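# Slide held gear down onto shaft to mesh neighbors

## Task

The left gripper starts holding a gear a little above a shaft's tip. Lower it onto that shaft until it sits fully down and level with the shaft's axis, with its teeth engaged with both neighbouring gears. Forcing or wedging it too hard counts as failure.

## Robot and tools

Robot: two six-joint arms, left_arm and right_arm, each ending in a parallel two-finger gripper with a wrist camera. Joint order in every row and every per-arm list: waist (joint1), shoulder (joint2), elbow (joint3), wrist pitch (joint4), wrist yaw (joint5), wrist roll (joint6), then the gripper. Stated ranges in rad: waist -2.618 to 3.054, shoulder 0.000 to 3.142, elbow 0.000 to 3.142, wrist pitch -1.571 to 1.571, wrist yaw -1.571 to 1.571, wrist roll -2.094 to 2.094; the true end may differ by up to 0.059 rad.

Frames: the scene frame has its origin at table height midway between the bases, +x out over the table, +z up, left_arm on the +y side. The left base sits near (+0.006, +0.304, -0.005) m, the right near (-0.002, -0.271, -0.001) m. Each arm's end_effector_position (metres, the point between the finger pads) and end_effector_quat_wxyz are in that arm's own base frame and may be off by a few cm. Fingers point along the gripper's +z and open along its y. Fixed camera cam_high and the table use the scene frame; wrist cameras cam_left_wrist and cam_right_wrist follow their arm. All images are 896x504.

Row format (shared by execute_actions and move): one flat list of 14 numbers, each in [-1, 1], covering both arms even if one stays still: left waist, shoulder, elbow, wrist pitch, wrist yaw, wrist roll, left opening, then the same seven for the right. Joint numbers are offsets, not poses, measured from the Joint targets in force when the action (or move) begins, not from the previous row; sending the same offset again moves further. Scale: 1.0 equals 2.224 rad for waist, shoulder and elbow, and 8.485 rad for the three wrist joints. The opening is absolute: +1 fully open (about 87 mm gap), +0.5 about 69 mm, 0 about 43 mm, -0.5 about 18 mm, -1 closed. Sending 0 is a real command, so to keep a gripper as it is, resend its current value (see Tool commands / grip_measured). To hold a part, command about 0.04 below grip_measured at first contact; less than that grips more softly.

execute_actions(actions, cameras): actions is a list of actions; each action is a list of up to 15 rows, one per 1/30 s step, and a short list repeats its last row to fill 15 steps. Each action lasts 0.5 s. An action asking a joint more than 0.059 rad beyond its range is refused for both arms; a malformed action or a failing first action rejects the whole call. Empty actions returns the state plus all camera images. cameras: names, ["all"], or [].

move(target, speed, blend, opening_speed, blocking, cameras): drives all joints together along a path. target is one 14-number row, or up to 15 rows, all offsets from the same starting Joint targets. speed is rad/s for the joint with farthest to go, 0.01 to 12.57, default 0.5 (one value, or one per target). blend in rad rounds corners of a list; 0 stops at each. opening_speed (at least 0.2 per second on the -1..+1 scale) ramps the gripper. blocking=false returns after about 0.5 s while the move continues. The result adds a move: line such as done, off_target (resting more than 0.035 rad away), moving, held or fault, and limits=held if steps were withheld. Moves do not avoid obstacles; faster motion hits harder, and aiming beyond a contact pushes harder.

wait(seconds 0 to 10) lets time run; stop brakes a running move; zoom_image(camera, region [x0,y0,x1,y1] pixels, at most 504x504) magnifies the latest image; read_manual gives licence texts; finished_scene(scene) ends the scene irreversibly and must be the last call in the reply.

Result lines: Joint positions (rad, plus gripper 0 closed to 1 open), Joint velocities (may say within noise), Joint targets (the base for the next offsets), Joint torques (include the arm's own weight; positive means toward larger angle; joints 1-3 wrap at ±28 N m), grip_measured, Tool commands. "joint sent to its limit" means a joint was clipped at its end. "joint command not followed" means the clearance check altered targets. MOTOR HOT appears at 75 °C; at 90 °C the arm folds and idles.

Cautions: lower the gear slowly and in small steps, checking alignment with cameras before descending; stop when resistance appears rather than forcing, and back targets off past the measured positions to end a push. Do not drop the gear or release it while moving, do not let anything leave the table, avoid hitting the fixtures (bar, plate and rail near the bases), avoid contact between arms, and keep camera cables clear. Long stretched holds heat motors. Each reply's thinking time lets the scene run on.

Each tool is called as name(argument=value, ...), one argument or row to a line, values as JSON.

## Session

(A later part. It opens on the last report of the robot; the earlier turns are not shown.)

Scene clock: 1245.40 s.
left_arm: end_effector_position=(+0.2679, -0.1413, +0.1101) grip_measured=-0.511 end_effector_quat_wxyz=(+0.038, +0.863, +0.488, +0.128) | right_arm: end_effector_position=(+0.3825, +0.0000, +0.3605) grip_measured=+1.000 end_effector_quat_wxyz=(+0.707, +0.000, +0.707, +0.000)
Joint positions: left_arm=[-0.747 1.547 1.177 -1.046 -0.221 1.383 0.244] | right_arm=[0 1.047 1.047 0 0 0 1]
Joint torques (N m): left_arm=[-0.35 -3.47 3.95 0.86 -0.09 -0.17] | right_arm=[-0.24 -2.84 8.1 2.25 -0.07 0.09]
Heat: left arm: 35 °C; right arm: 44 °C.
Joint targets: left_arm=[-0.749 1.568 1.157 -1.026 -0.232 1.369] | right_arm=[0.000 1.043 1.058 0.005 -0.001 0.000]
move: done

move(
  target=[
    [0,-0.015,0.0215,-0.0062,0,0.0,-1,0,0,0,0,0,0,1],
    [0,-0.015,0.0215,-0.0062,0,-0.0012,-1,0,0,0,0,0,0,1],
    [0,0,0,0,0,-0.0012,-1,0,0,0,0,0,0,1],
  ],
  speed=0.15,
  cameras=["cam_left_wrist"],
)

zoom_image(
  camera="cam_left_wrist",
  region=[480, 140, 570, 220],
)

zoom_image(
  camera="cam_left_wrist",
  region=[550, 170, 670, 280],
)

Scene clock: 1255.57 s.
left_arm: end_effector_position=(+0.2677, -0.1412, +0.1101) grip_measured=-0.511 end_effector_quat_wxyz=(+0.039, +0.860, +0.492, +0.128) | right_arm: end_effector_position=(+0.3825, +0.0000, +0.3605) grip_measured=+1.000 end_effector_quat_wxyz=(+0.707, +0.000, +0.707, +0.000)
Joint positions: left_arm=[-0.747 1.547 1.178 -1.046 -0.221 1.373 0.244] | right_arm=[0 1.047 1.047 0 0 0 1]
Joint torques (N m): left_arm=[-0.4 -3.43 3.95 0.85 -0.09 -0.2] | right_arm=[-0.24 -2.84 8.1 2.25 -0.07 0.09]
Heat: left arm: 34 °C; right arm: 44 °C.
Joint targets: left_arm=[-0.749 1.568 1.157 -1.026 -0.231 1.359] | right_arm=[0.000 1.043 1.058 0.005 -0.001 0.000]
move: done
camera_calibration:
cam_left_wrist: T_world_to_cam=[[-0.832852, 0.516823, -0.19812, 0.316392], [0.0986288, 0.49079, 0.865678, -0.0332101], [0.544637, 0.701441, -0.459729, 0.145338], [0, 0, 0, 1]] pos_world=[0.187627, -0.249166, 0.158249]
Images, in order (width x height): cam_left_wrist 896x504.

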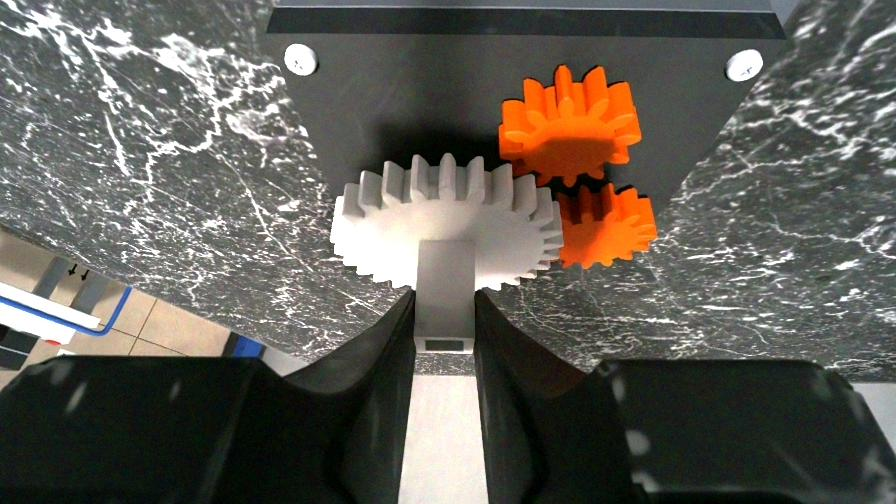

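Scaled by 5.600 from the camera's 896x504 image, which has a finer 1280x720 frame.

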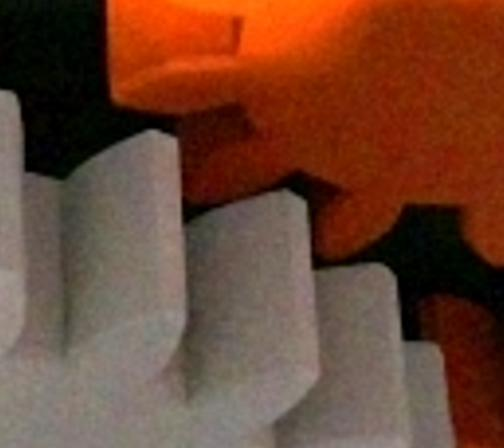

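Scaled by 4.200 from the camera's 896x504 image, which has a finer 1280x720 frame.

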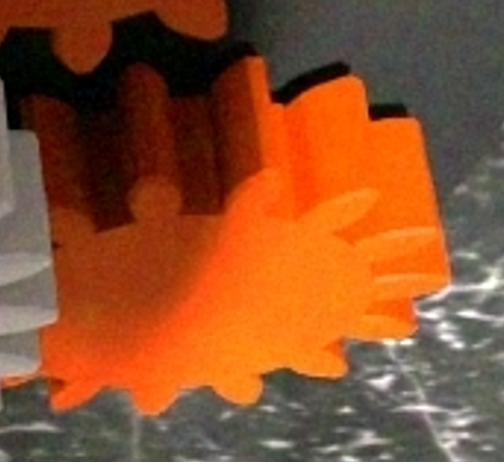

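move(
  target=[
    [0,-0.015,0.0215,-0.0062,0,0.0,-1,0,0,0,0,0,0,1],
    [0,-0.015,0.0215,-0.0062,0,-0.0009,-1,0,0,0,0,0,0,1],
    [0,0,0,0,0,-0.0009,-1,0,0,0,0,0,0,1],
  ],
  speed=0.15,
)

move(
  target=[
    [0,-0.015,0.0215,-0.0062,0,0.0,-1,0,0,0,0,0,0,1],
    [0,-0.015,0.0215,-0.0062,0,-0.0009,-1,0,0,0,0,0,0,1],
    [0,0,0,0,0,-0.0009,-1,0,0,0,0,0,0,1],
  ],
  speed=0.15,
  cameras=["cam_left_wrist"],
)

zoom_image(
  camera="cam_left_wrist",
  region=[480, 140, 570, 220],
)

zoom_image(
  camera="cam_left_wrist",
  region=[550, 170, 670, 280],
)

Scene clock: 1264.17 s.
left_arm: end_effector_position=(+0.2676, -0.1410, +0.1099) grip_measured=-0.511 end_effector_quat_wxyz=(+0.040, +0.858, +0.495, +0.129) | right_arm: end_effector_position=(+0.3825, +0.0000, +0.3605) grip_measured=+1.000 end_effector_quat_wxyz=(+0.707, +0.000, +0.707, +0.000)
Joint positions: left_arm=[-0.747 1.547 1.177 -1.044 -0.222 1.366 0.244] | right_arm=[0 1.047 1.047 0 0 0 1]
Joint torques (N m): left_arm=[-0.32 -3.54 4.01 0.83 -0.06 -0.18] | right_arm=[-0.24 -2.84 8.1 2.25 -0.07 0.1]
Heat: left arm: 34 °C; right arm: 44 °C.
Joint targets: left_arm=[-0.749 1.568 1.157 -1.026 -0.232 1.351] | right_arm=[0.000 1.043 1.058 0.005 -0.001 0.000]
move: done

Scene clock: 1265.93 s.
left_arm: end_effector_position=(+0.2676, -0.1409, +0.1099) grip_measured=-0.511 end_effector_quat_wxyz=(+0.041, +0.856, +0.498, +0.129) | right_arm: end_effector_position=(+0.3825, +0.0000, +0.3605) grip_measured=+1.000 end_effector_quat_wxyz=(+0.707, +0.000, +0.707, +0.000)
Joint positions: left_arm=[-0.747 1.547 1.177 -1.043 -0.223 1.358 0.244] | right_arm=[0 1.047 1.047 0 0 0 1]
Joint torques (N m): left_arm=[-0.35 -3.49 3.99 0.84 -0.07 -0.19] | right_arm=[-0.24 -2.84 8.1 2.25 -0.06 0.09]
Heat: left arm: 34 °C; right arm: 44 °C.
Joint targets: left_arm=[-0.749 1.568 1.157 -1.026 -0.232 1.344] | right_arm=[0.000 1.043 1.058 0.005 -0.001 0.000]
move: done
camera_calibration:
cam_left_wrist: T_world_to_cam=[[-0.839835, 0.503581, -0.202689, 0.316537], [0.0884344, 0.495319, 0.864198, -0.0296152], [0.535589, 0.707859, -0.46052, 0.148516], [0, 0, 0, 1]] pos_world=[0.188915, -0.249862, 0.158147]
Images, in order (width x height): cam_left_wrist 896x504.

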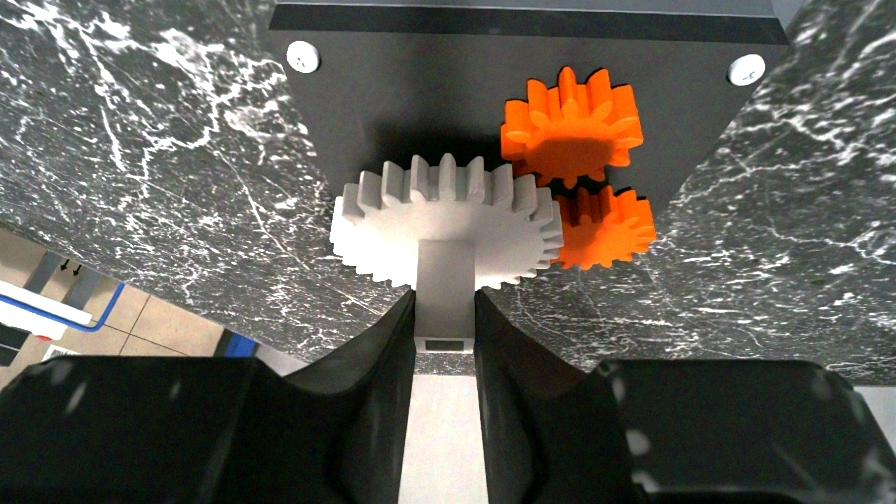

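Scaled by 5.600 from the camera's 896x504 image, which has a finer 1280x720 frame.

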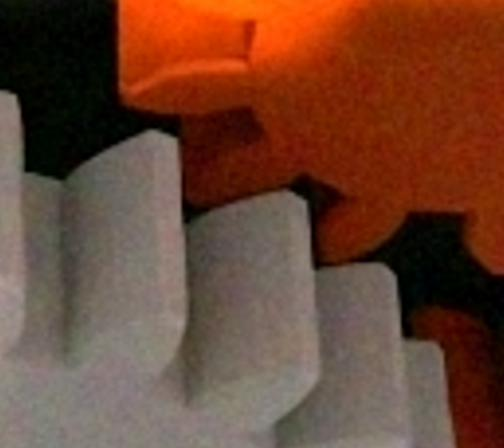

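Scaled by 4.200 from the camera's 896x504 image, which has a finer 1280x720 frame.

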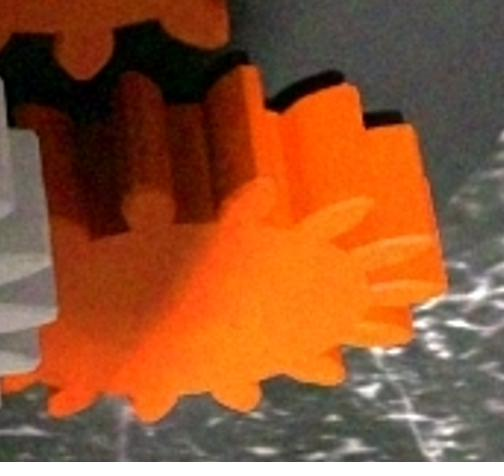

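move(
  target=[
    [0,-0.015,0.0215,-0.0062,0,0.0,-1,0,0,0,0,0,0,1],
    [0,-0.015,0.0215,-0.0062,0,-0.0009,-1,0,0,0,0,0,0,1],
    [0,0,0,0,0,-0.0009,-1,0,0,0,0,0,0,1],
  ],
  speed=0.15,
)

move(
  target=[
    [0,-0.015,0.0215,-0.0062,0,0.0,-1,0,0,0,0,0,0,1],
    [0,-0.015,0.0215,-0.0062,0,-0.0009,-1,0,0,0,0,0,0,1],
    [0,0,0,0,0,-0.0009,-1,0,0,0,0,0,0,1],
  ],
  speed=0.15,
  cameras=["cam_left_wrist"],
)

zoom_image(
  camera="cam_left_wrist",
  region=[480, 140, 570, 220],
)

zoom_image(
  camera="cam_left_wrist",
  region=[550, 170, 670, 280],
)

Scene clock: 1277.83 s.
left_arm: end_effector_position=(+0.2676, -0.1409, +0.1101) grip_measured=-0.511 end_effector_quat_wxyz=(+0.042, +0.854, +0.502, +0.129) | right_arm: end_effector_position=(+0.3825, +0.0000, +0.3605) grip_measured=+1.000 end_effector_quat_wxyz=(+0.707, +0.000, +0.707, +0.000)
Joint positions: left_arm=[-0.747 1.547 1.177 -1.043 -0.223 1.351 0.244] | right_arm=[0 1.047 1.047 0 0 0 1]
Joint torques (N m): left_arm=[-0.34 -3.54 3.92 0.83 -0.06 -0.2] | right_arm=[-0.24 -2.84 8.1 2.25 -0.06 0.09]
Heat: left arm: 34 °C; right arm: 44 °C.
Joint targets: left_arm=[-0.749 1.568 1.157 -1.026 -0.232 1.336] | right_arm=[0.000 1.043 1.058 0.005 -0.001 0.000]
move: done

Scene clock: 1279.60 s.
left_arm: end_effector_position=(+0.2675, -0.1409, +0.1102) grip_measured=-0.511 end_effector_quat_wxyz=(+0.043, +0.852, +0.505, +0.129) | right_arm: end_effector_position=(+0.3825, +0.0000, +0.3605) grip_measured=+1.000 end_effector_quat_wxyz=(+0.707, +0.000, +0.707, +0.000)
Joint positions: left_arm=[-0.747 1.547 1.178 -1.042 -0.223 1.343 0.244] | right_arm=[0 1.047 1.047 0 0 0 1]
Joint torques (N m): left_arm=[-0.27 -3.56 4.01 0.85 -0.05 -0.19] | right_arm=[-0.24 -2.84 8.1 2.25 -0.07 0.09]
Heat: left arm: 34 °C; right arm: 44 °C.
Joint targets: left_arm=[-0.749 1.568 1.157 -1.026 -0.232 1.328] | right_arm=[0.000 1.043 1.058 0.005 -0.001 0.000]
move: done
camera_calibration:
cam_left_wrist: T_world_to_cam=[[-0.846637, 0.490104, -0.207373, 0.316885], [0.0788716, 0.50093, 0.861886, -0.026261], [0.526294, 0.713349, -0.462761, 0.152117], [0, 0, 0, 1]] pos_world=[0.1903, -0.250664, 0.158741]
Images, in order (width x height): cam_left_wrist 896x504.

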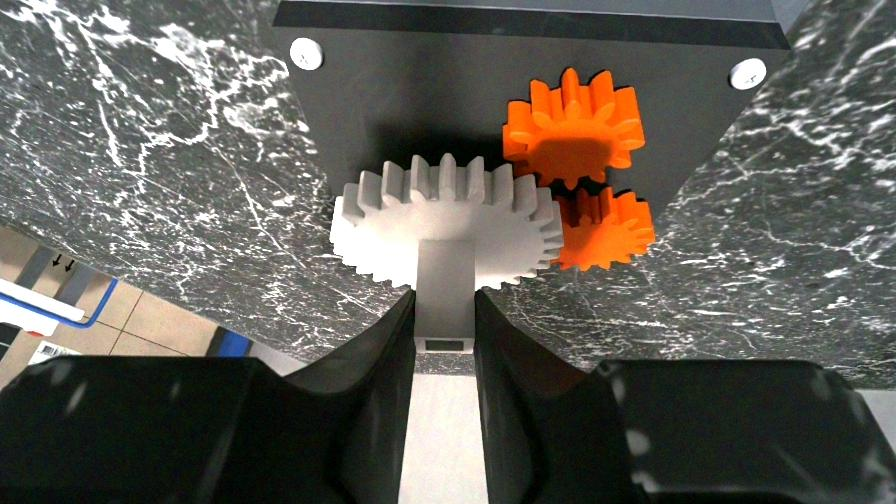

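Scaled by 5.600 from the camera's 896x504 image, which has a finer 1280x720 frame.

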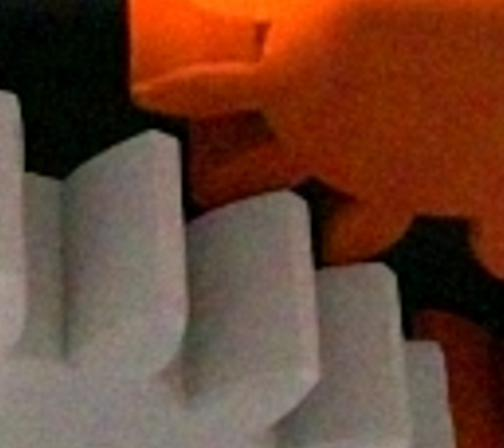

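Scaled by 4.200 from the camera's 896x504 image, which has a finer 1280x720 frame.

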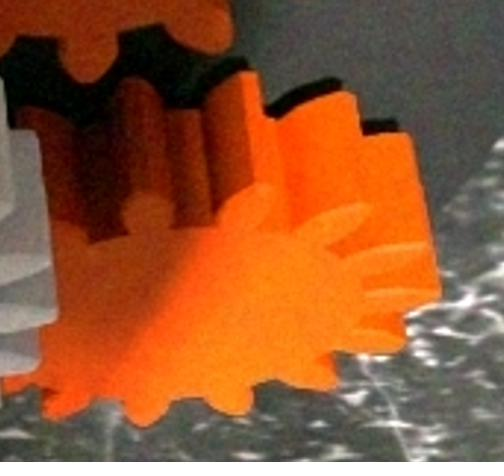

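move(
  target=[
    [0,-0.016,0.0215,-0.0062,0,0.0,-1,0,0,0,0,0,0,1],
    [0,-0.018,0.0215,-0.0062,0,0.0123,-1,0,0,0,0,0,0,1],
    [0,-0.003,0,0,0,0.0123,-1,0,0,0,0,0,0,1],
  ],
  speed=0.15,
)

move(
  target=[
    [0,-0.016,0.0215,-0.0062,0,0.0,-1,0,0,0,0,0,0,1],
    [0,-0.0165,0.0215,-0.0062,0,0.001,-1,0,0,0,0,0,0,1],
    [0,-0.0005,0,0,0,0.001,-1,0,0,0,0,0,0,1],
  ],
  speed=0.15,
  cameras=["cam_left_wrist"],
)

zoom_image(
  camera="cam_left_wrist",
  region=[480, 140, 570, 220],
)

zoom_image(
  camera="cam_left_wrist",
  region=[550, 170, 670, 280],
)

Scene clock: 1324.53 s.
left_arm: end_effector_position=(+0.2684, -0.1416, +0.1099) grip_measured=-0.511 end_effector_quat_wxyz=(+0.035, +0.871, +0.472, +0.129) | right_arm: end_effector_position=(+0.3825, +0.0000, +0.3605) grip_measured=+1.000 end_effector_quat_wxyz=(+0.707, +0.000, +0.707, +0.000)
Joint positions: left_arm=[-0.748 1.547 1.176 -1.048 -0.221 1.418 0.244] | right_arm=[0 1.047 1.047 0 0 0 1]
Joint torques (N m): left_arm=[-0.31 -3.96 4.15 0.87 -0.11 0.12] | right_arm=[-0.24 -2.84 8.1 2.25 -0.07 0.09]
Heat: left arm: 33 °C; right arm: 44 °C.
Joint targets: left_arm=[-0.749 1.561 1.157 -1.026 -0.232 1.433] | right_arm=[0.000 1.043 1.058 0.005 -0.001 0.000]
move: done

Scene clock: 1326.27 s.
left_arm: end_effector_position=(+0.2684, -0.1417, +0.1097) grip_measured=-0.511 end_effector_quat_wxyz=(+0.033, +0.874, +0.468, +0.128) | right_arm: end_effector_position=(+0.3825, +0.0000, +0.3605) grip_measured=+1.000 end_effector_quat_wxyz=(+0.707, +0.000, +0.707, +0.000)
Joint positions: left_arm=[-0.748 1.547 1.175 -1.049 -0.221 1.426 0.244] | right_arm=[0 1.047 1.047 0 0 0 1]
Joint torques (N m): left_arm=[-0.21 -4.15 4.08 0.86 -0.07 0.12] | right_arm=[-0.24 -2.85 8.1 2.25 -0.07 0.09]
Heat: left arm: 34 °C; right arm: 44 °C.
Joint targets: left_arm=[-0.749 1.560 1.157 -1.027 -0.232 1.441] | right_arm=[0.000 1.043 1.058 0.005 -0.001 0.000]
move: done
camera_calibration:
cam_left_wrist: T_world_to_cam=[[-0.806273, 0.562662, -0.182577, 0.314708], [0.129953, 0.469584, 0.873272, -0.0449265], [0.577092, 0.680369, -0.451732, 0.132551], [0, 0, 0, 1]] pos_world=[0.183085, -0.246161, 0.156569]
Images, in order (width x height): cam_left_wrist 896x504.

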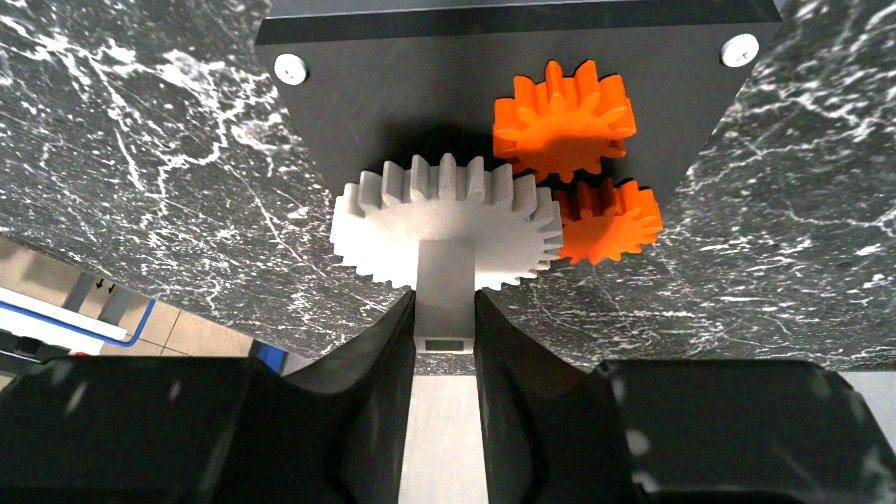

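Scaled by 5.600 from the camera's 896x504 image, which has a finer 1280x720 frame.

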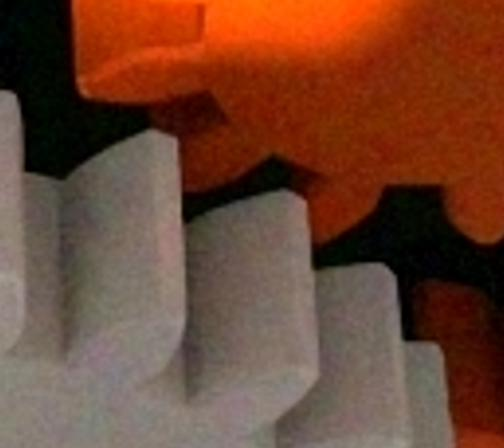

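Scaled by 4.200 from the camera's 896x504 image, which has a finer 1280x720 frame.

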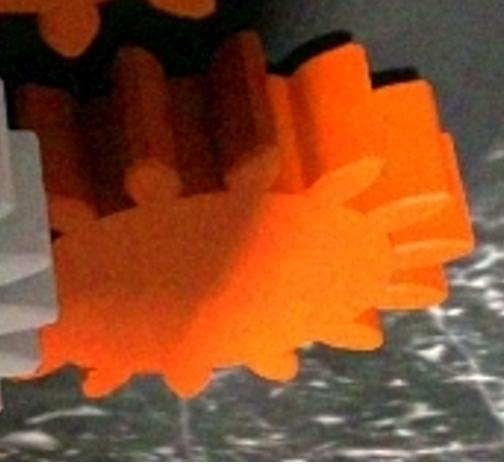

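move(
  target=[
    [0,-0.016,0.0215,-0.0062,0,0.0,-1,0,0,0,0,0,0,1],
    [0,-0.0165,0.0215,-0.0062,0,0.001,-1,0,0,0,0,0,0,1],
    [0,-0.0005,0,0,0,0.001,-1,0,0,0,0,0,0,1],
  ],
  speed=0.15,
)

move(
  target=[
    [0,-0.016,0.0215,-0.0062,0,0.0,-1,0,0,0,0,0,0,1],
    [0,-0.0165,0.0215,-0.0062,0,0.001,-1,0,0,0,0,0,0,1],
    [0,-0.0005,0,0,0,0.001,-1,0,0,0,0,0,0,1],
  ],
  speed=0.15,
)

move(
  target=[
    [0,-0.016,0.0215,-0.0062,0,0.0,-1,0,0,0,0,0,0,1],
    [0,-0.0165,0.0215,-0.0062,0,0.001,-1,0,0,0,0,0,0,1],
    [0,-0.0005,0,0,0,0.001,-1,0,0,0,0,0,0,1],
  ],
  speed=0.15,
  cameras=["cam_left_wrist"],
)

zoom_image(
  camera="cam_left_wrist",
  region=[480, 140, 570, 220],
)

zoom_image(
  camera="cam_left_wrist",
  region=[550, 170, 670, 280],
)

Scene clock: 1339.30 s.
left_arm: end_effector_position=(+0.2685, -0.1417, +0.1097) grip_measured=-0.511 end_effector_quat_wxyz=(+0.032, +0.876, +0.464, +0.128) | right_arm: end_effector_position=(+0.3825, +0.0000, +0.3605) grip_measured=+1.000 end_effector_quat_wxyz=(+0.707, +0.000, +0.707, +0.000)
Joint positions: left_arm=[-0.748 1.547 1.175 -1.049 -0.221 1.435 0.244] | right_arm=[0 1.047 1.047 0 0 0 1]
Joint torques (N m): left_arm=[-0.28 -4.25 4.22 0.87 -0.09 0.12] | right_arm=[-0.24 -2.84 8.1 2.25 -0.07 0.09]
Heat: left arm: 34 °C; right arm: 44 °C.
Joint targets: left_arm=[-0.749 1.559 1.157 -1.026 -0.232 1.450] | right_arm=[0.000 1.043 1.058 0.005 -0.001 0.000]
move: done

Scene clock: 1341.03 s.
left_arm: end_effector_position=(+0.2686, -0.1418, +0.1096) grip_measured=-0.511 end_effector_quat_wxyz=(+0.031, +0.878, +0.461, +0.128) | right_arm: end_effector_position=(+0.3825, +0.0000, +0.3605) grip_measured=+1.000 end_effector_quat_wxyz=(+0.707, +0.000, +0.707, +0.000)
Joint positions: left_arm=[-0.748 1.547 1.174 -1.05 -0.221 1.443 0.244] | right_arm=[0 1.047 1.047 0 0 0 1]
Joint torques (N m): left_arm=[-0.2 -4.33 4.23 0.9 -0.09 0.12] | right_arm=[-0.24 -2.84 8.1 2.25 -0.07 0.09]
Heat: left arm: 34 °C; right arm: 44 °C.
Joint targets: left_arm=[-0.749 1.558 1.157 -1.026 -0.232 1.458] | right_arm=[0.000 1.043 1.058 0.005 -0.001 0.000]
move: done

Scene clock: 1342.77 s.
left_arm: end_effector_position=(+0.2688, -0.1420, +0.1096) grip_measured=-0.511 end_effector_quat_wxyz=(+0.031, +0.880, +0.457, +0.128) | right_arm: end_effector_position=(+0.3825, +0.0000, +0.3605) grip_measured=+1.000 end_effector_quat_wxyz=(+0.707, +0.000, +0.707, +0.000)
Joint positions: left_arm=[-0.748 1.547 1.174 -1.05 -0.221 1.451 0.244] | right_arm=[0 1.047 1.047 0 0 0 1]
Joint torques (N m): left_arm=[-0.24 -4.41 4.18 0.87 -0.1 0.11] | right_arm=[-0.24 -2.82 8.1 2.25 -0.07 0.09]
Heat: left arm: 34 °C; right arm: 44 °C.
Joint targets: left_arm=[-0.749 1.557 1.157 -1.026 -0.232 1.467] | right_arm=[0.000 1.043 1.058 0.005 -0.001 0.000]
move: done
camera_calibration:
cam_left_wrist: T_world_to_cam=[[-0.792885, 0.58357, -0.175441, 0.313727], [0.144134, 0.459336, 0.876491, -0.0503484], [0.59208, 0.669669, -0.448313, 0.126491], [0, 0, 0, 1]] pos_world=[0.181113, -0.244662, 0.155878]
Images, in order (width x height): cam_left_wrist 896x504.

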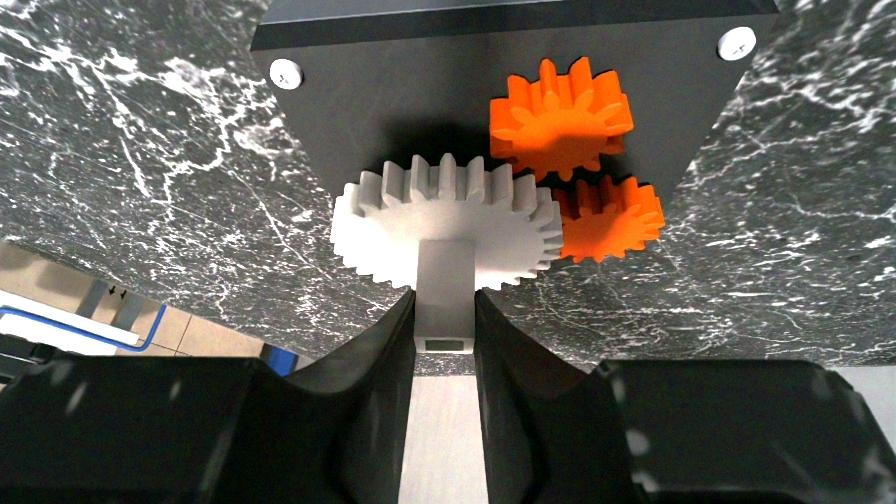

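Scaled by 5.600 from the camera's 896x504 image, which has a finer 1280x720 frame.

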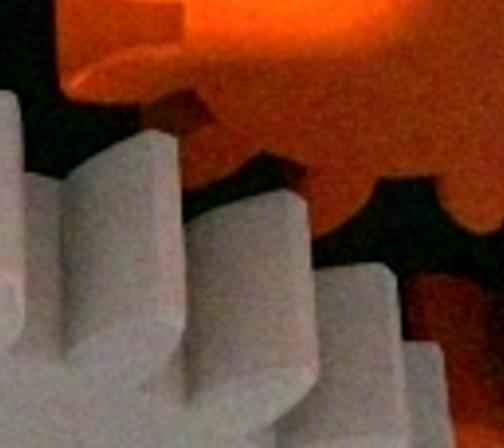

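Scaled by 4.200 from the camera's 896x504 image, which has a finer 1280x720 frame.

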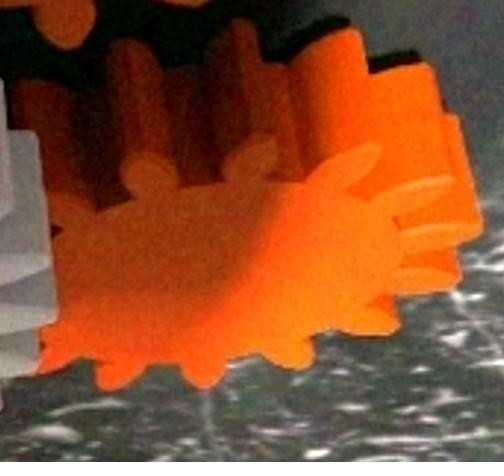

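move(
  target=[
    [0,-0.016,0.0215,-0.0062,0,0.0,-1,0,0,0,0,0,0,1],
    [0,-0.015,0.0215,-0.0062,0,-0.0065,-1,0,0,0,0,0,0,1],
    [0,0.001,-0.001,0,0,-0.0065,-1,0,0,0,0,0,0,1],
    [0,0.003,-0.001,0,0,-0.0118,-1,0,0,0,0,0,0,1],
  ],
  speed=0.1,
  cameras=["cam_left_wrist"],
)

zoom_image(
  camera="cam_left_wrist",
  region=[480, 140, 570, 220],
)

zoom_image(
  camera="cam_left_wrist",
  region=[550, 170, 670, 280],
)

Scene clock: 1362.63 s.
left_arm: end_effector_position=(+0.2679, -0.1413, +0.1097) grip_measured=-0.511 end_effector_quat_wxyz=(+0.037, +0.865, +0.484, +0.129) | right_arm: end_effector_position=(+0.3825, +0.0000, +0.3605) grip_measured=+1.000 end_effector_quat_wxyz=(+0.707, +0.000, +0.707, +0.000)
Joint positions: left_arm=[-0.748 1.547 1.175 -1.045 -0.223 1.391 0.244] | right_arm=[0 1.047 1.047 0 0 0 1]
Joint torques (N m): left_arm=[-0.23 -3.86 4.01 0.82 -0.07 -0.29] | right_arm=[-0.24 -2.84 8.1 2.25 -0.07 0.09]
Heat: left arm: 34 °C; right arm: 44 °C.
Joint targets: left_arm=[-0.749 1.563 1.155 -1.027 -0.232 1.367] | right_arm=[0.000 1.043 1.058 0.005 -0.001 0.000]
move: done
camera_calibration:
cam_left_wrist: T_world_to_cam=[[-0.823839, 0.532962, -0.192981, 0.315709], [0.1085, 0.482441, 0.869183, -0.0370158], [0.556343, 0.695128, -0.45528, 0.140486], [0, 0, 0, 1]] pos_world=[0.185951, -0.248058, 0.15706]
Images, in order (width x height): cam_left_wrist 896x504.

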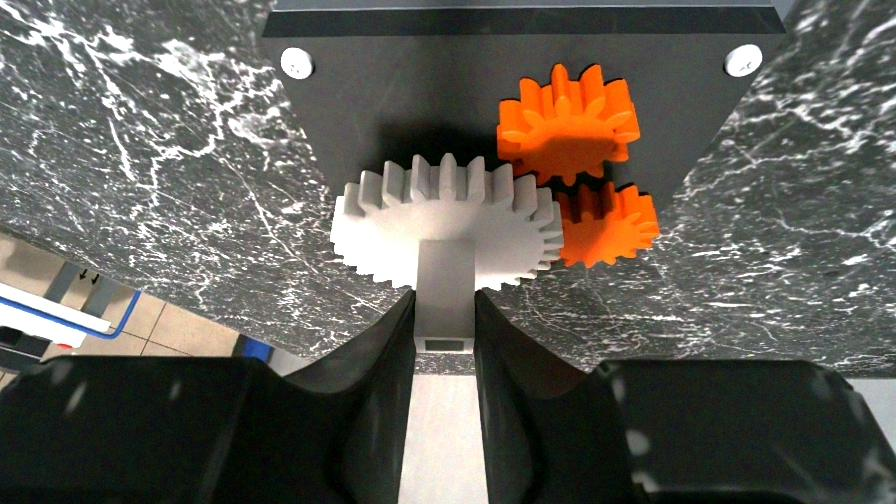

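Scaled by 5.600 from the camera's 896x504 image, which has a finer 1280x720 frame.

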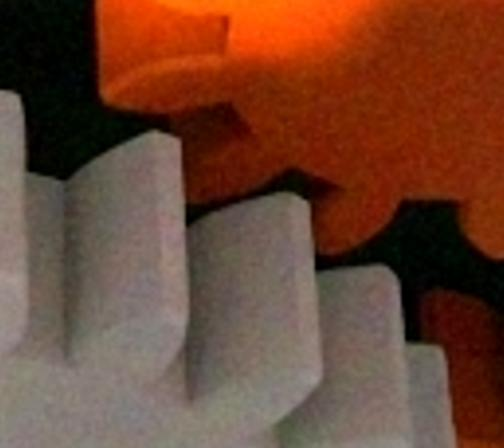

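Scaled by 4.200 from the camera's 896x504 image, which has a finer 1280x720 frame.

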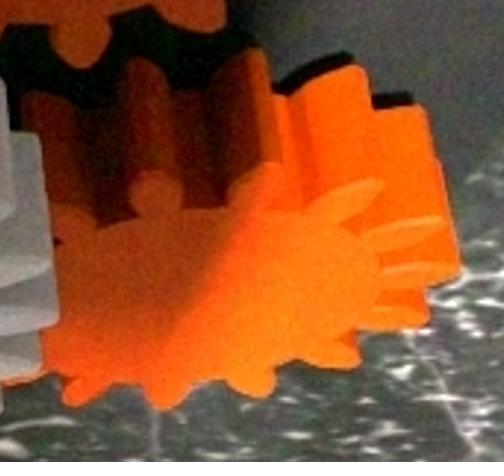

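move(
  target=[
    [0,-0.003,0.001,0.006,0.003,0,-1,0,0,0,0,0,0,1],
  ],
  speed=0.06,
)

Scene clock: 1389.70 s.
left_arm: end_effector_position=(+0.2684, -0.1420, +0.1097) grip_measured=-0.511 end_effector_quat_wxyz=(+0.040, +0.863, +0.486, +0.129) | right_arm: end_effector_position=(+0.3825, +0.0000, +0.3605) grip_measured=+1.000 end_effector_quat_wxyz=(+0.707, +0.000, +0.707, +0.000)
Joint positions: left_arm=[-0.748 1.547 1.175 -1.041 -0.222 1.386 0.245] | right_arm=[0 1.047 1.047 0 0 0 1]
Joint torques (N m): left_arm=[-0.2 -4.36 4.25 1.29 0.23 -0.24] | right_arm=[-0.24 -2.84 8.1 2.25 -0.06 0.09]
Heat: left arm: 34 °C; right arm: 44 °C.
Joint targets: left_arm=[-0.749 1.557 1.157 -0.975 -0.206 1.367] | right_arm=[0.000 1.043 1.058 0.005 -0.001 0.000]
move: off_target (left_arm); left_arm: the wrist pitch is farthest, 0.065 rad from its target

move(
  target=[
    [0,0.003,-0.001,-0.005,-0.003,0,-1,0,0,0,0,0,0,1],
    [0,0.005,-0.001,-0.005,-0.003,-0.005,-1,0,0,0,0,0,0,1],
  ],
  speed=0.08,
  cameras=["cam_left_wrist"],
)

zoom_image(
  camera="cam_left_wrist",
  region=[480, 60, 670, 280],
)

zoom_image(
  camera="cam_left_wrist",
  region=[550, 170, 670, 280],
)

Scene clock: 1431.17 s.
left_arm: end_effector_position=(+0.2674, -0.1411, +0.1099) grip_measured=-0.511 end_effector_quat_wxyz=(+0.041, +0.855, +0.500, +0.131) | right_arm: end_effector_position=(+0.3825, +0.0000, +0.3605) grip_measured=+1.000 end_effector_quat_wxyz=(+0.707, +0.000, +0.707, +0.000)
Joint positions: left_arm=[-0.751 1.547 1.175 -1.041 -0.228 1.352 0.245] | right_arm=[0 1.047 1.047 0 0 0 1]
Joint torques (N m): left_arm=[0.09 -3.49 4.01 0.89 -0.05 -0.33] | right_arm=[-0.24 -2.84 8.1 2.25 -0.07 0.09]
Heat: left arm: 34 °C; right arm: 44 °C.
Joint targets: left_arm=[-0.749 1.568 1.155 -1.018 -0.232 1.324] | right_arm=[0.000 1.043 1.058 0.005 -0.001 0.000]
move: done
camera_calibration:
cam_left_wrist: T_world_to_cam=[[-0.84087, 0.500846, -0.205161, 0.316642], [0.0834122, 0.494449, 0.865195, -0.0283229], [0.534771, 0.710403, -0.457544, 0.149026], [0, 0, 0, 1]] pos_world=[0.188922, -0.250453, 0.157653]
Images, in order (width x height): cam_left_wrist 896x504.

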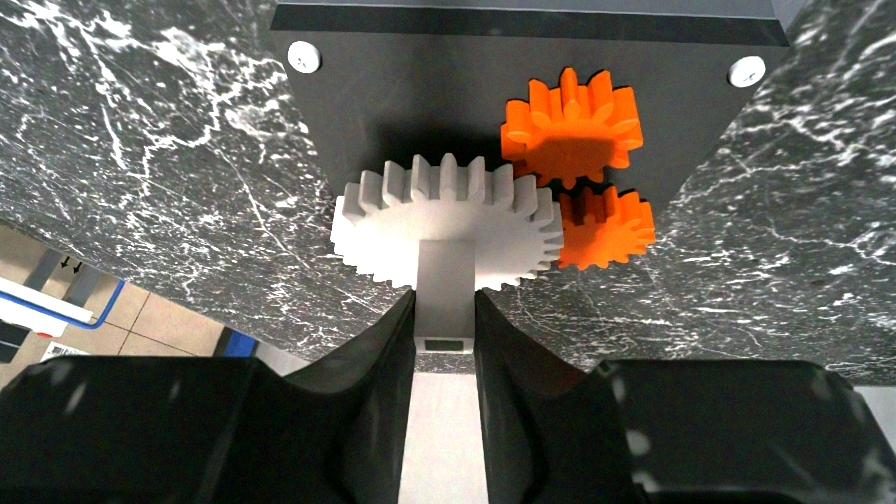

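Scaled by 2.291 from the camera's 896x504 image, which has a finer 1280x720 frame.

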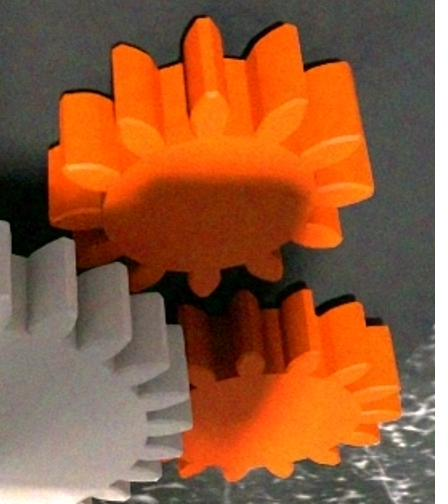

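Scaled by 4.200 from the camera's 896x504 image, which has a finer 1280x720 frame.

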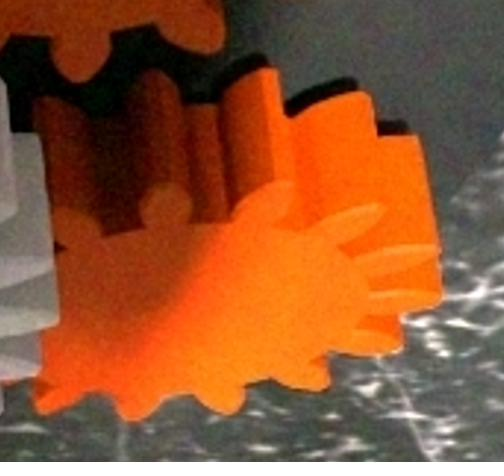

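move(
  target=[
    [0,-0.020,0.030,-0.0085,0,0.0,-1,0,0,0,0,0,0,1],
    [0,-0.0217,0.030,-0.0085,0,0.0076,-1,0,0,0,0,0,0,1],
    [0,-0.0015,0,0,0,0.0076,-1,0,0,0,0,0,0,1],
  ],
  speed=0.15,
  cameras=["cam_left_wrist"],
)

zoom_image(
  camera="cam_left_wrist",
  region=[550, 170, 670, 280],
)

Scene clock: 1446.70 s.
left_arm: end_effector_position=(+0.2676, -0.1415, +0.1099) grip_measured=-0.511 end_effector_quat_wxyz=(+0.038, +0.862, +0.488, +0.131) | right_arm: end_effector_position=(+0.3825, +0.0000, +0.3605) grip_measured=+1.000 end_effector_quat_wxyz=(+0.707, +0.000, +0.707, +0.000)
Joint positions: left_arm=[-0.752 1.548 1.176 -1.045 -0.227 1.377 0.245] | right_arm=[0 1.047 1.047 0 0 0 1]
Joint torques (N m): left_arm=[0.03 -3.78 3.92 0.93 -0.02 0.09] | right_arm=[-0.24 -2.84 8.1 2.25 -0.06 0.09]
Heat: left arm: 34 °C; right arm: 44 °C.
Joint targets: left_arm=[-0.749 1.564 1.155 -1.018 -0.231 1.389] | right_arm=[0.000 1.043 1.058 0.005 -0.001 0.000]
move: done
camera_calibration:
cam_left_wrist: T_world_to_cam=[[-0.828569, 0.5242, -0.196693, 0.316118], [0.100051, 0.48428, 0.869174, -0.0344726], [0.550876, 0.700491, -0.453706, 0.143092], [0, 0, 0, 1]] pos_world=[0.186548, -0.24925, 0.157063]
Images, in order (width x height): cam_left_wrist 896x504.

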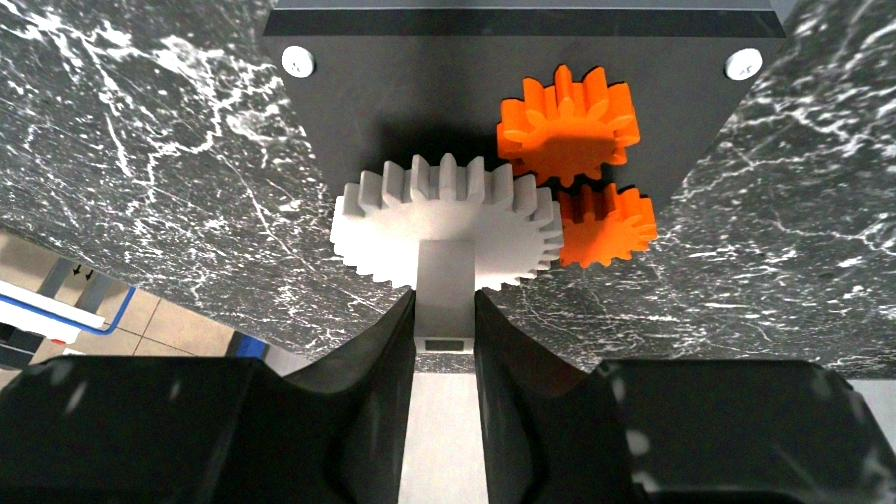

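Scaled by 4.200 from the camera's 896x504 image, which has a finer 1280x720 frame.

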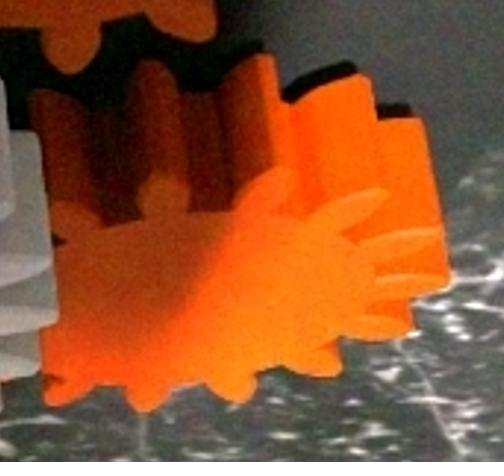

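move(
  target=[
    [0,-0.020,0.030,-0.0085,0,0.0,-1,0,0,0,0,0,0,1],
  ],
  speed=0.15,
  cameras=["cam_left_wrist"],
)

zoom_image(
  camera="cam_left_wrist",
  region=[550, 170, 670, 280],
)

Scene clock: 1453.80 s.
left_arm: end_effector_position=(+0.2678, -0.1417, +0.1154) grip_measured=-0.511 end_effector_quat_wxyz=(+0.037, +0.862, +0.488, +0.131) | right_arm: end_effector_position=(+0.3825, +0.0000, +0.3605) grip_measured=+1.000 end_effector_quat_wxyz=(+0.707, +0.000, +0.707, +0.000)
Joint positions: left_arm=[-0.752 1.548 1.198 -1.069 -0.227 1.378 0.245] | right_arm=[0 1.047 1.047 0 0 0 1]
Joint torques (N m): left_arm=[0.1 -7.28 7.46 0.48 -0.03 0.08] | right_arm=[-0.24 -2.84 8.1 2.25 -0.07 0.09]
Heat: left arm: 34 °C; right arm: 44 °C.
Joint targets: left_arm=[-0.749 1.520 1.222 -1.090 -0.232 1.389] | right_arm=[0.000 1.043 1.058 0.005 -0.001 0.000]
move: done
camera_calibration:
cam_left_wrist: T_world_to_cam=[[-0.828665, 0.524769, -0.19476, 0.31731], [0.101457, 0.482996, 0.869725, -0.039851], [0.550473, 0.700951, -0.453483, 0.145771], [0, 0, 0, 1]] pos_world=[0.186743, -0.249445, 0.162563]
Images, in order (width x height): cam_left_wrist 896x504.

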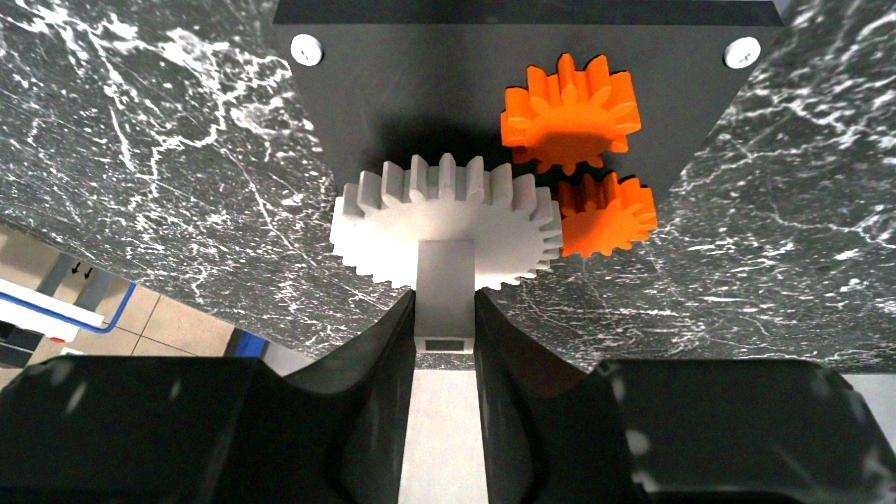

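Scaled by 4.200 from the camera's 896x504 image, which has a finer 1280x720 frame.

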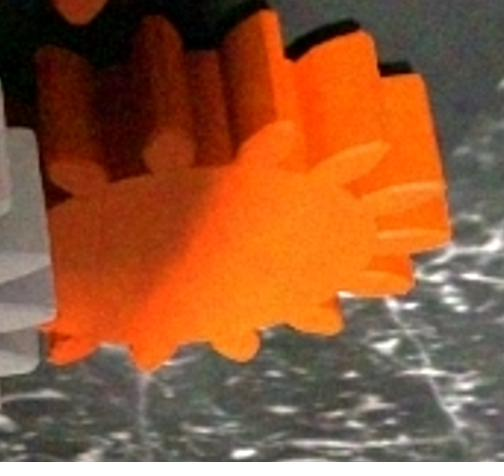

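move(
  target=[
    [0,-0.0003,0,0,0,0.0012,-1,0,0,0,0,0,0,1],
    [0,0.0195,-0.030,0.0085,0,0.0012,-1,0,0,0,0,0,0,1],
  ],
  speed=0.1,
)

move(
  target=[
    [0,-0.020,0.030,-0.0085,0,0.0,-1,0,0,0,0,0,0,1],
    [0,-0.0203,0.030,-0.0085,0,0.0012,-1,0,0,0,0,0,0,1],
    [0,-0.0003,0,0,0,0.0012,-1,0,0,0,0,0,0,1],
  ],
  speed=0.1,
)

move(
  target=[
    [0,-0.020,0.030,-0.0085,0,0.0,-1,0,0,0,0,0,0,1],
    [0,-0.0203,0.030,-0.0085,0,0.0012,-1,0,0,0,0,0,0,1],
    [0,-0.0003,0,0,0,0.0012,-1,0,0,0,0,0,0,1],
  ],
  speed=0.1,
  cameras=["cam_left_wrist"],
)

zoom_image(
  camera="cam_left_wrist",
  region=[480, 60, 670, 280],
)

Scene clock: 1474.57 s.
left_arm: end_effector_position=(+0.2678, -0.1416, +0.1099) grip_measured=-0.511 end_effector_quat_wxyz=(+0.037, +0.864, +0.484, +0.131) | right_arm: end_effector_position=(+0.3825, +0.0000, +0.3605) grip_measured=+1.000 end_effector_quat_wxyz=(+0.707, +0.000, +0.707, +0.000)
Joint positions: left_arm=[-0.752 1.548 1.175 -1.045 -0.227 1.386 0.245] | right_arm=[0 1.047 1.047 0 0 0 1]
Joint torques (N m): left_arm=[0.14 -3.96 3.97 0.9 -0.01 0.07] | right_arm=[-0.24 -2.84 8.1 2.25 -0.07 0.1]
Heat: left arm: 36 °C; right arm: 44 °C.
Joint targets: left_arm=[-0.749 1.563 1.155 -1.018 -0.232 1.399] | right_arm=[0.000 1.043 1.058 0.005 -0.001 0.000]
move: done

Scene clock: 1477.07 s.
left_arm: end_effector_position=(+0.2679, -0.1416, +0.1098) grip_measured=-0.511 end_effector_quat_wxyz=(+0.035, +0.867, +0.480, +0.131) | right_arm: end_effector_position=(+0.3825, +0.0000, +0.3605) grip_measured=+1.000 end_effector_quat_wxyz=(+0.707, +0.000, +0.707, +0.000)
Joint positions: left_arm=[-0.752 1.548 1.175 -1.046 -0.227 1.396 0.245] | right_arm=[0 1.047 1.047 0 0 0 1]
Joint torques (N m): left_arm=[0.12 -3.97 3.92 0.94 0 0.1] | right_arm=[-0.24 -2.84 8.1 2.25 -0.07 0.1]
Heat: left arm: 36 °C; right arm: 44 °C.
Joint targets: left_arm=[-0.749 1.563 1.155 -1.018 -0.232 1.409] | right_arm=[0.000 1.043 1.058 0.005 -0.001 0.000]
move: done

Scene clock: 1479.53 s.
left_arm: end_effector_position=(+0.2681, -0.1417, +0.1098) grip_measured=-0.511 end_effector_quat_wxyz=(+0.035, +0.869, +0.476, +0.131) | right_arm: end_effector_position=(+0.3825, +0.0000, +0.3605) grip_measured=+1.000 end_effector_quat_wxyz=(+0.707, +0.000, +0.707, +0.000)
Joint positions: left_arm=[-0.752 1.548 1.175 -1.047 -0.227 1.405 0.245] | right_arm=[0 1.047 1.047 0 0 0 1]
Joint torques (N m): left_arm=[0.08 -3.96 4.01 0.94 -0.01 0.12] | right_arm=[-0.24 -2.84 8.1 2.25 -0.07 0.09]
Heat: left arm: 36 °C; right arm: 44 °C.
Joint targets: left_arm=[-0.749 1.562 1.155 -1.018 -0.232 1.419] | right_arm=[0.000 1.043 1.058 0.005 -0.001 0.000]
move: done
camera_calibration:
cam_left_wrist: T_world_to_cam=[[-0.814713, 0.548323, -0.18864, 0.31535], [0.116337, 0.473265, 0.873204, -0.0407416], [0.568074, 0.689465, -0.449365, 0.136215], [0, 0, 0, 1]] pos_world=[0.184279, -0.247547, 0.156274]
Images, in order (width x height): cam_left_wrist 896x504.

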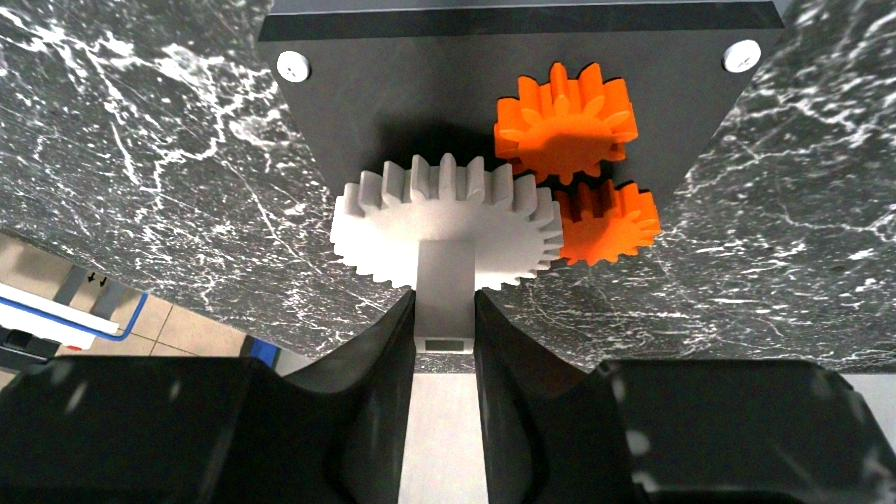

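Scaled by 2.291 from the camera's 896x504 image, which has a finer 1280x720 frame.

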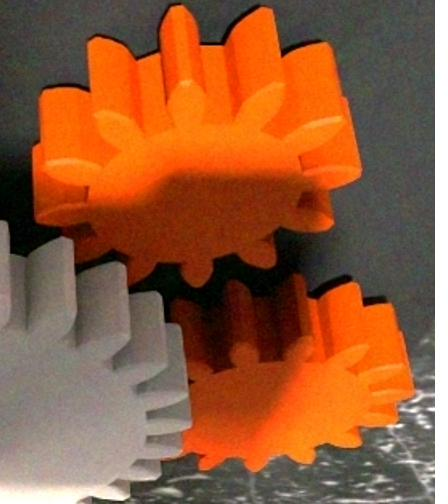

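move(
  target=[
    [0,0.002,0,0,0,-0.0065,-1,0,0,0,0,0,0,1],
    [0,0.004,-0.0045,0.0004,0,-0.0065,-1,0,0,0,0,0,0,1],
  ],
  speed=0.06,
)

Scene clock: 1498.47 s.
left_arm: end_effector_position=(+0.2677, -0.1415, +0.1094) grip_measured=-0.511 end_effector_quat_wxyz=(+0.036, +0.864, +0.484, +0.131) | right_arm: end_effector_position=(+0.3825, +0.0000, +0.3605) grip_measured=+1.000 end_effector_quat_wxyz=(+0.707, +0.000, +0.707, +0.000)
Joint positions: left_arm=[-0.752 1.548 1.173 -1.044 -0.228 1.386 0.245] | right_arm=[0 1.047 1.047 0 0 0 1]
Joint torques (N m): left_arm=[0.03 -3.25 3.37 0.95 -0.02 -0.25] | right_arm=[-0.24 -2.84 8.1 2.25 -0.07 0.09]
Heat: left arm: 35 °C; right arm: 44 °C.
Joint targets: left_arm=[-0.749 1.571 1.145 -1.015 -0.232 1.364] | right_arm=[0.000 1.043 1.058 0.005 -0.001 0.000]
move: done

move(
  target=[
    [0,0.002,-0.003,0,0,-0.001,-1,0,0,0,0,0,0,1],
  ],
  speed=0.05,
)

move(
  target=[
    [0,0.0003,0,0,0,-0.001,-1,0,0,0,0,0,0,1],
  ],
  speed=0.05,
  cameras=["cam_left_wrist"],
)

zoom_image(
  camera="cam_left_wrist",
  region=[480, 60, 670, 280],
)

Scene clock: 1504.80 s.
left_arm: end_effector_position=(+0.2676, -0.1414, +0.1091) grip_measured=-0.511 end_effector_quat_wxyz=(+0.037, +0.863, +0.486, +0.131) | right_arm: end_effector_position=(+0.3825, +0.0000, +0.3605) grip_measured=+1.000 end_effector_quat_wxyz=(+0.707, +0.000, +0.707, +0.000)
Joint positions: left_arm=[-0.752 1.548 1.172 -1.042 -0.228 1.382 0.245] | right_arm=[0 1.047 1.047 0 0 0 1]
Joint torques (N m): left_arm=[0.1 -3.03 2.86 0.95 -0.04 -0.32] | right_arm=[-0.24 -2.84 8.1 2.25 -0.06 0.09]
Heat: left arm: 34 °C; right arm: 44 °C.
Joint targets: left_arm=[-0.749 1.575 1.138 -1.014 -0.232 1.356] | right_arm=[0.000 1.043 1.058 0.005 -0.001 0.000]
move: done

Scene clock: 1505.50 s.
left_arm: end_effector_position=(+0.2675, -0.1414, +0.1091) grip_measured=-0.510 end_effector_quat_wxyz=(+0.037, +0.862, +0.488, +0.131) | right_arm: end_effector_position=(+0.3825, +0.0000, +0.3605) grip_measured=+1.000 end_effector_quat_wxyz=(+0.707, +0.000, +0.707, +0.000)
Joint positions: left_arm=[-0.752 1.548 1.172 -1.042 -0.228 1.377 0.245] | right_arm=[0 1.047 1.047 0 0 0 1]
Joint torques (N m): left_arm=[0.1 -2.86 2.92 0.91 -0.02 -0.33] | right_arm=[-0.24 -2.84 8.09 2.25 -0.07 0.09]
Heat: left arm: 34 °C; right arm: 44 °C.
Joint targets: left_arm=[-0.749 1.576 1.138 -1.015 -0.232 1.347] | right_arm=[0.000 1.043 1.058 0.005 -0.001 0.000]
move: done
camera_calibration:
cam_left_wrist: T_world_to_cam=[[-0.828813, 0.523901, -0.196457, 0.315686], [0.0998202, 0.483929, 0.869395, -0.0338577], [0.550549, 0.700956, -0.453383, 0.142725], [0, 0, 0, 1]] pos_world=[0.186447, -0.249047, 0.156164]
Images, in order (width x height): cam_left_wrist 896x504.

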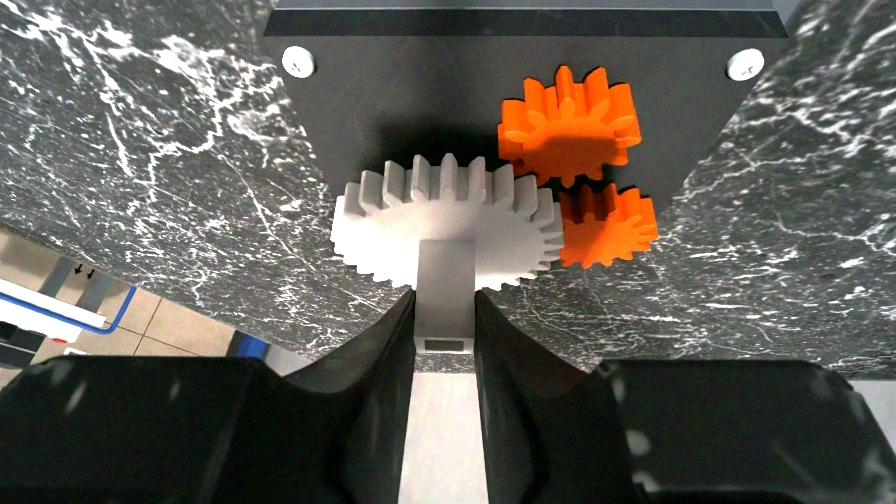

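Scaled by 2.291 from the camera's 896x504 image, which has a finer 1280x720 frame.

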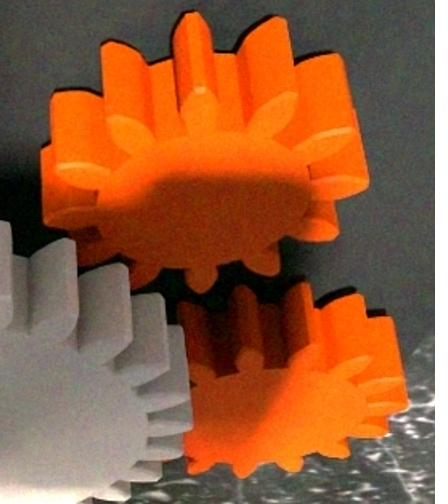

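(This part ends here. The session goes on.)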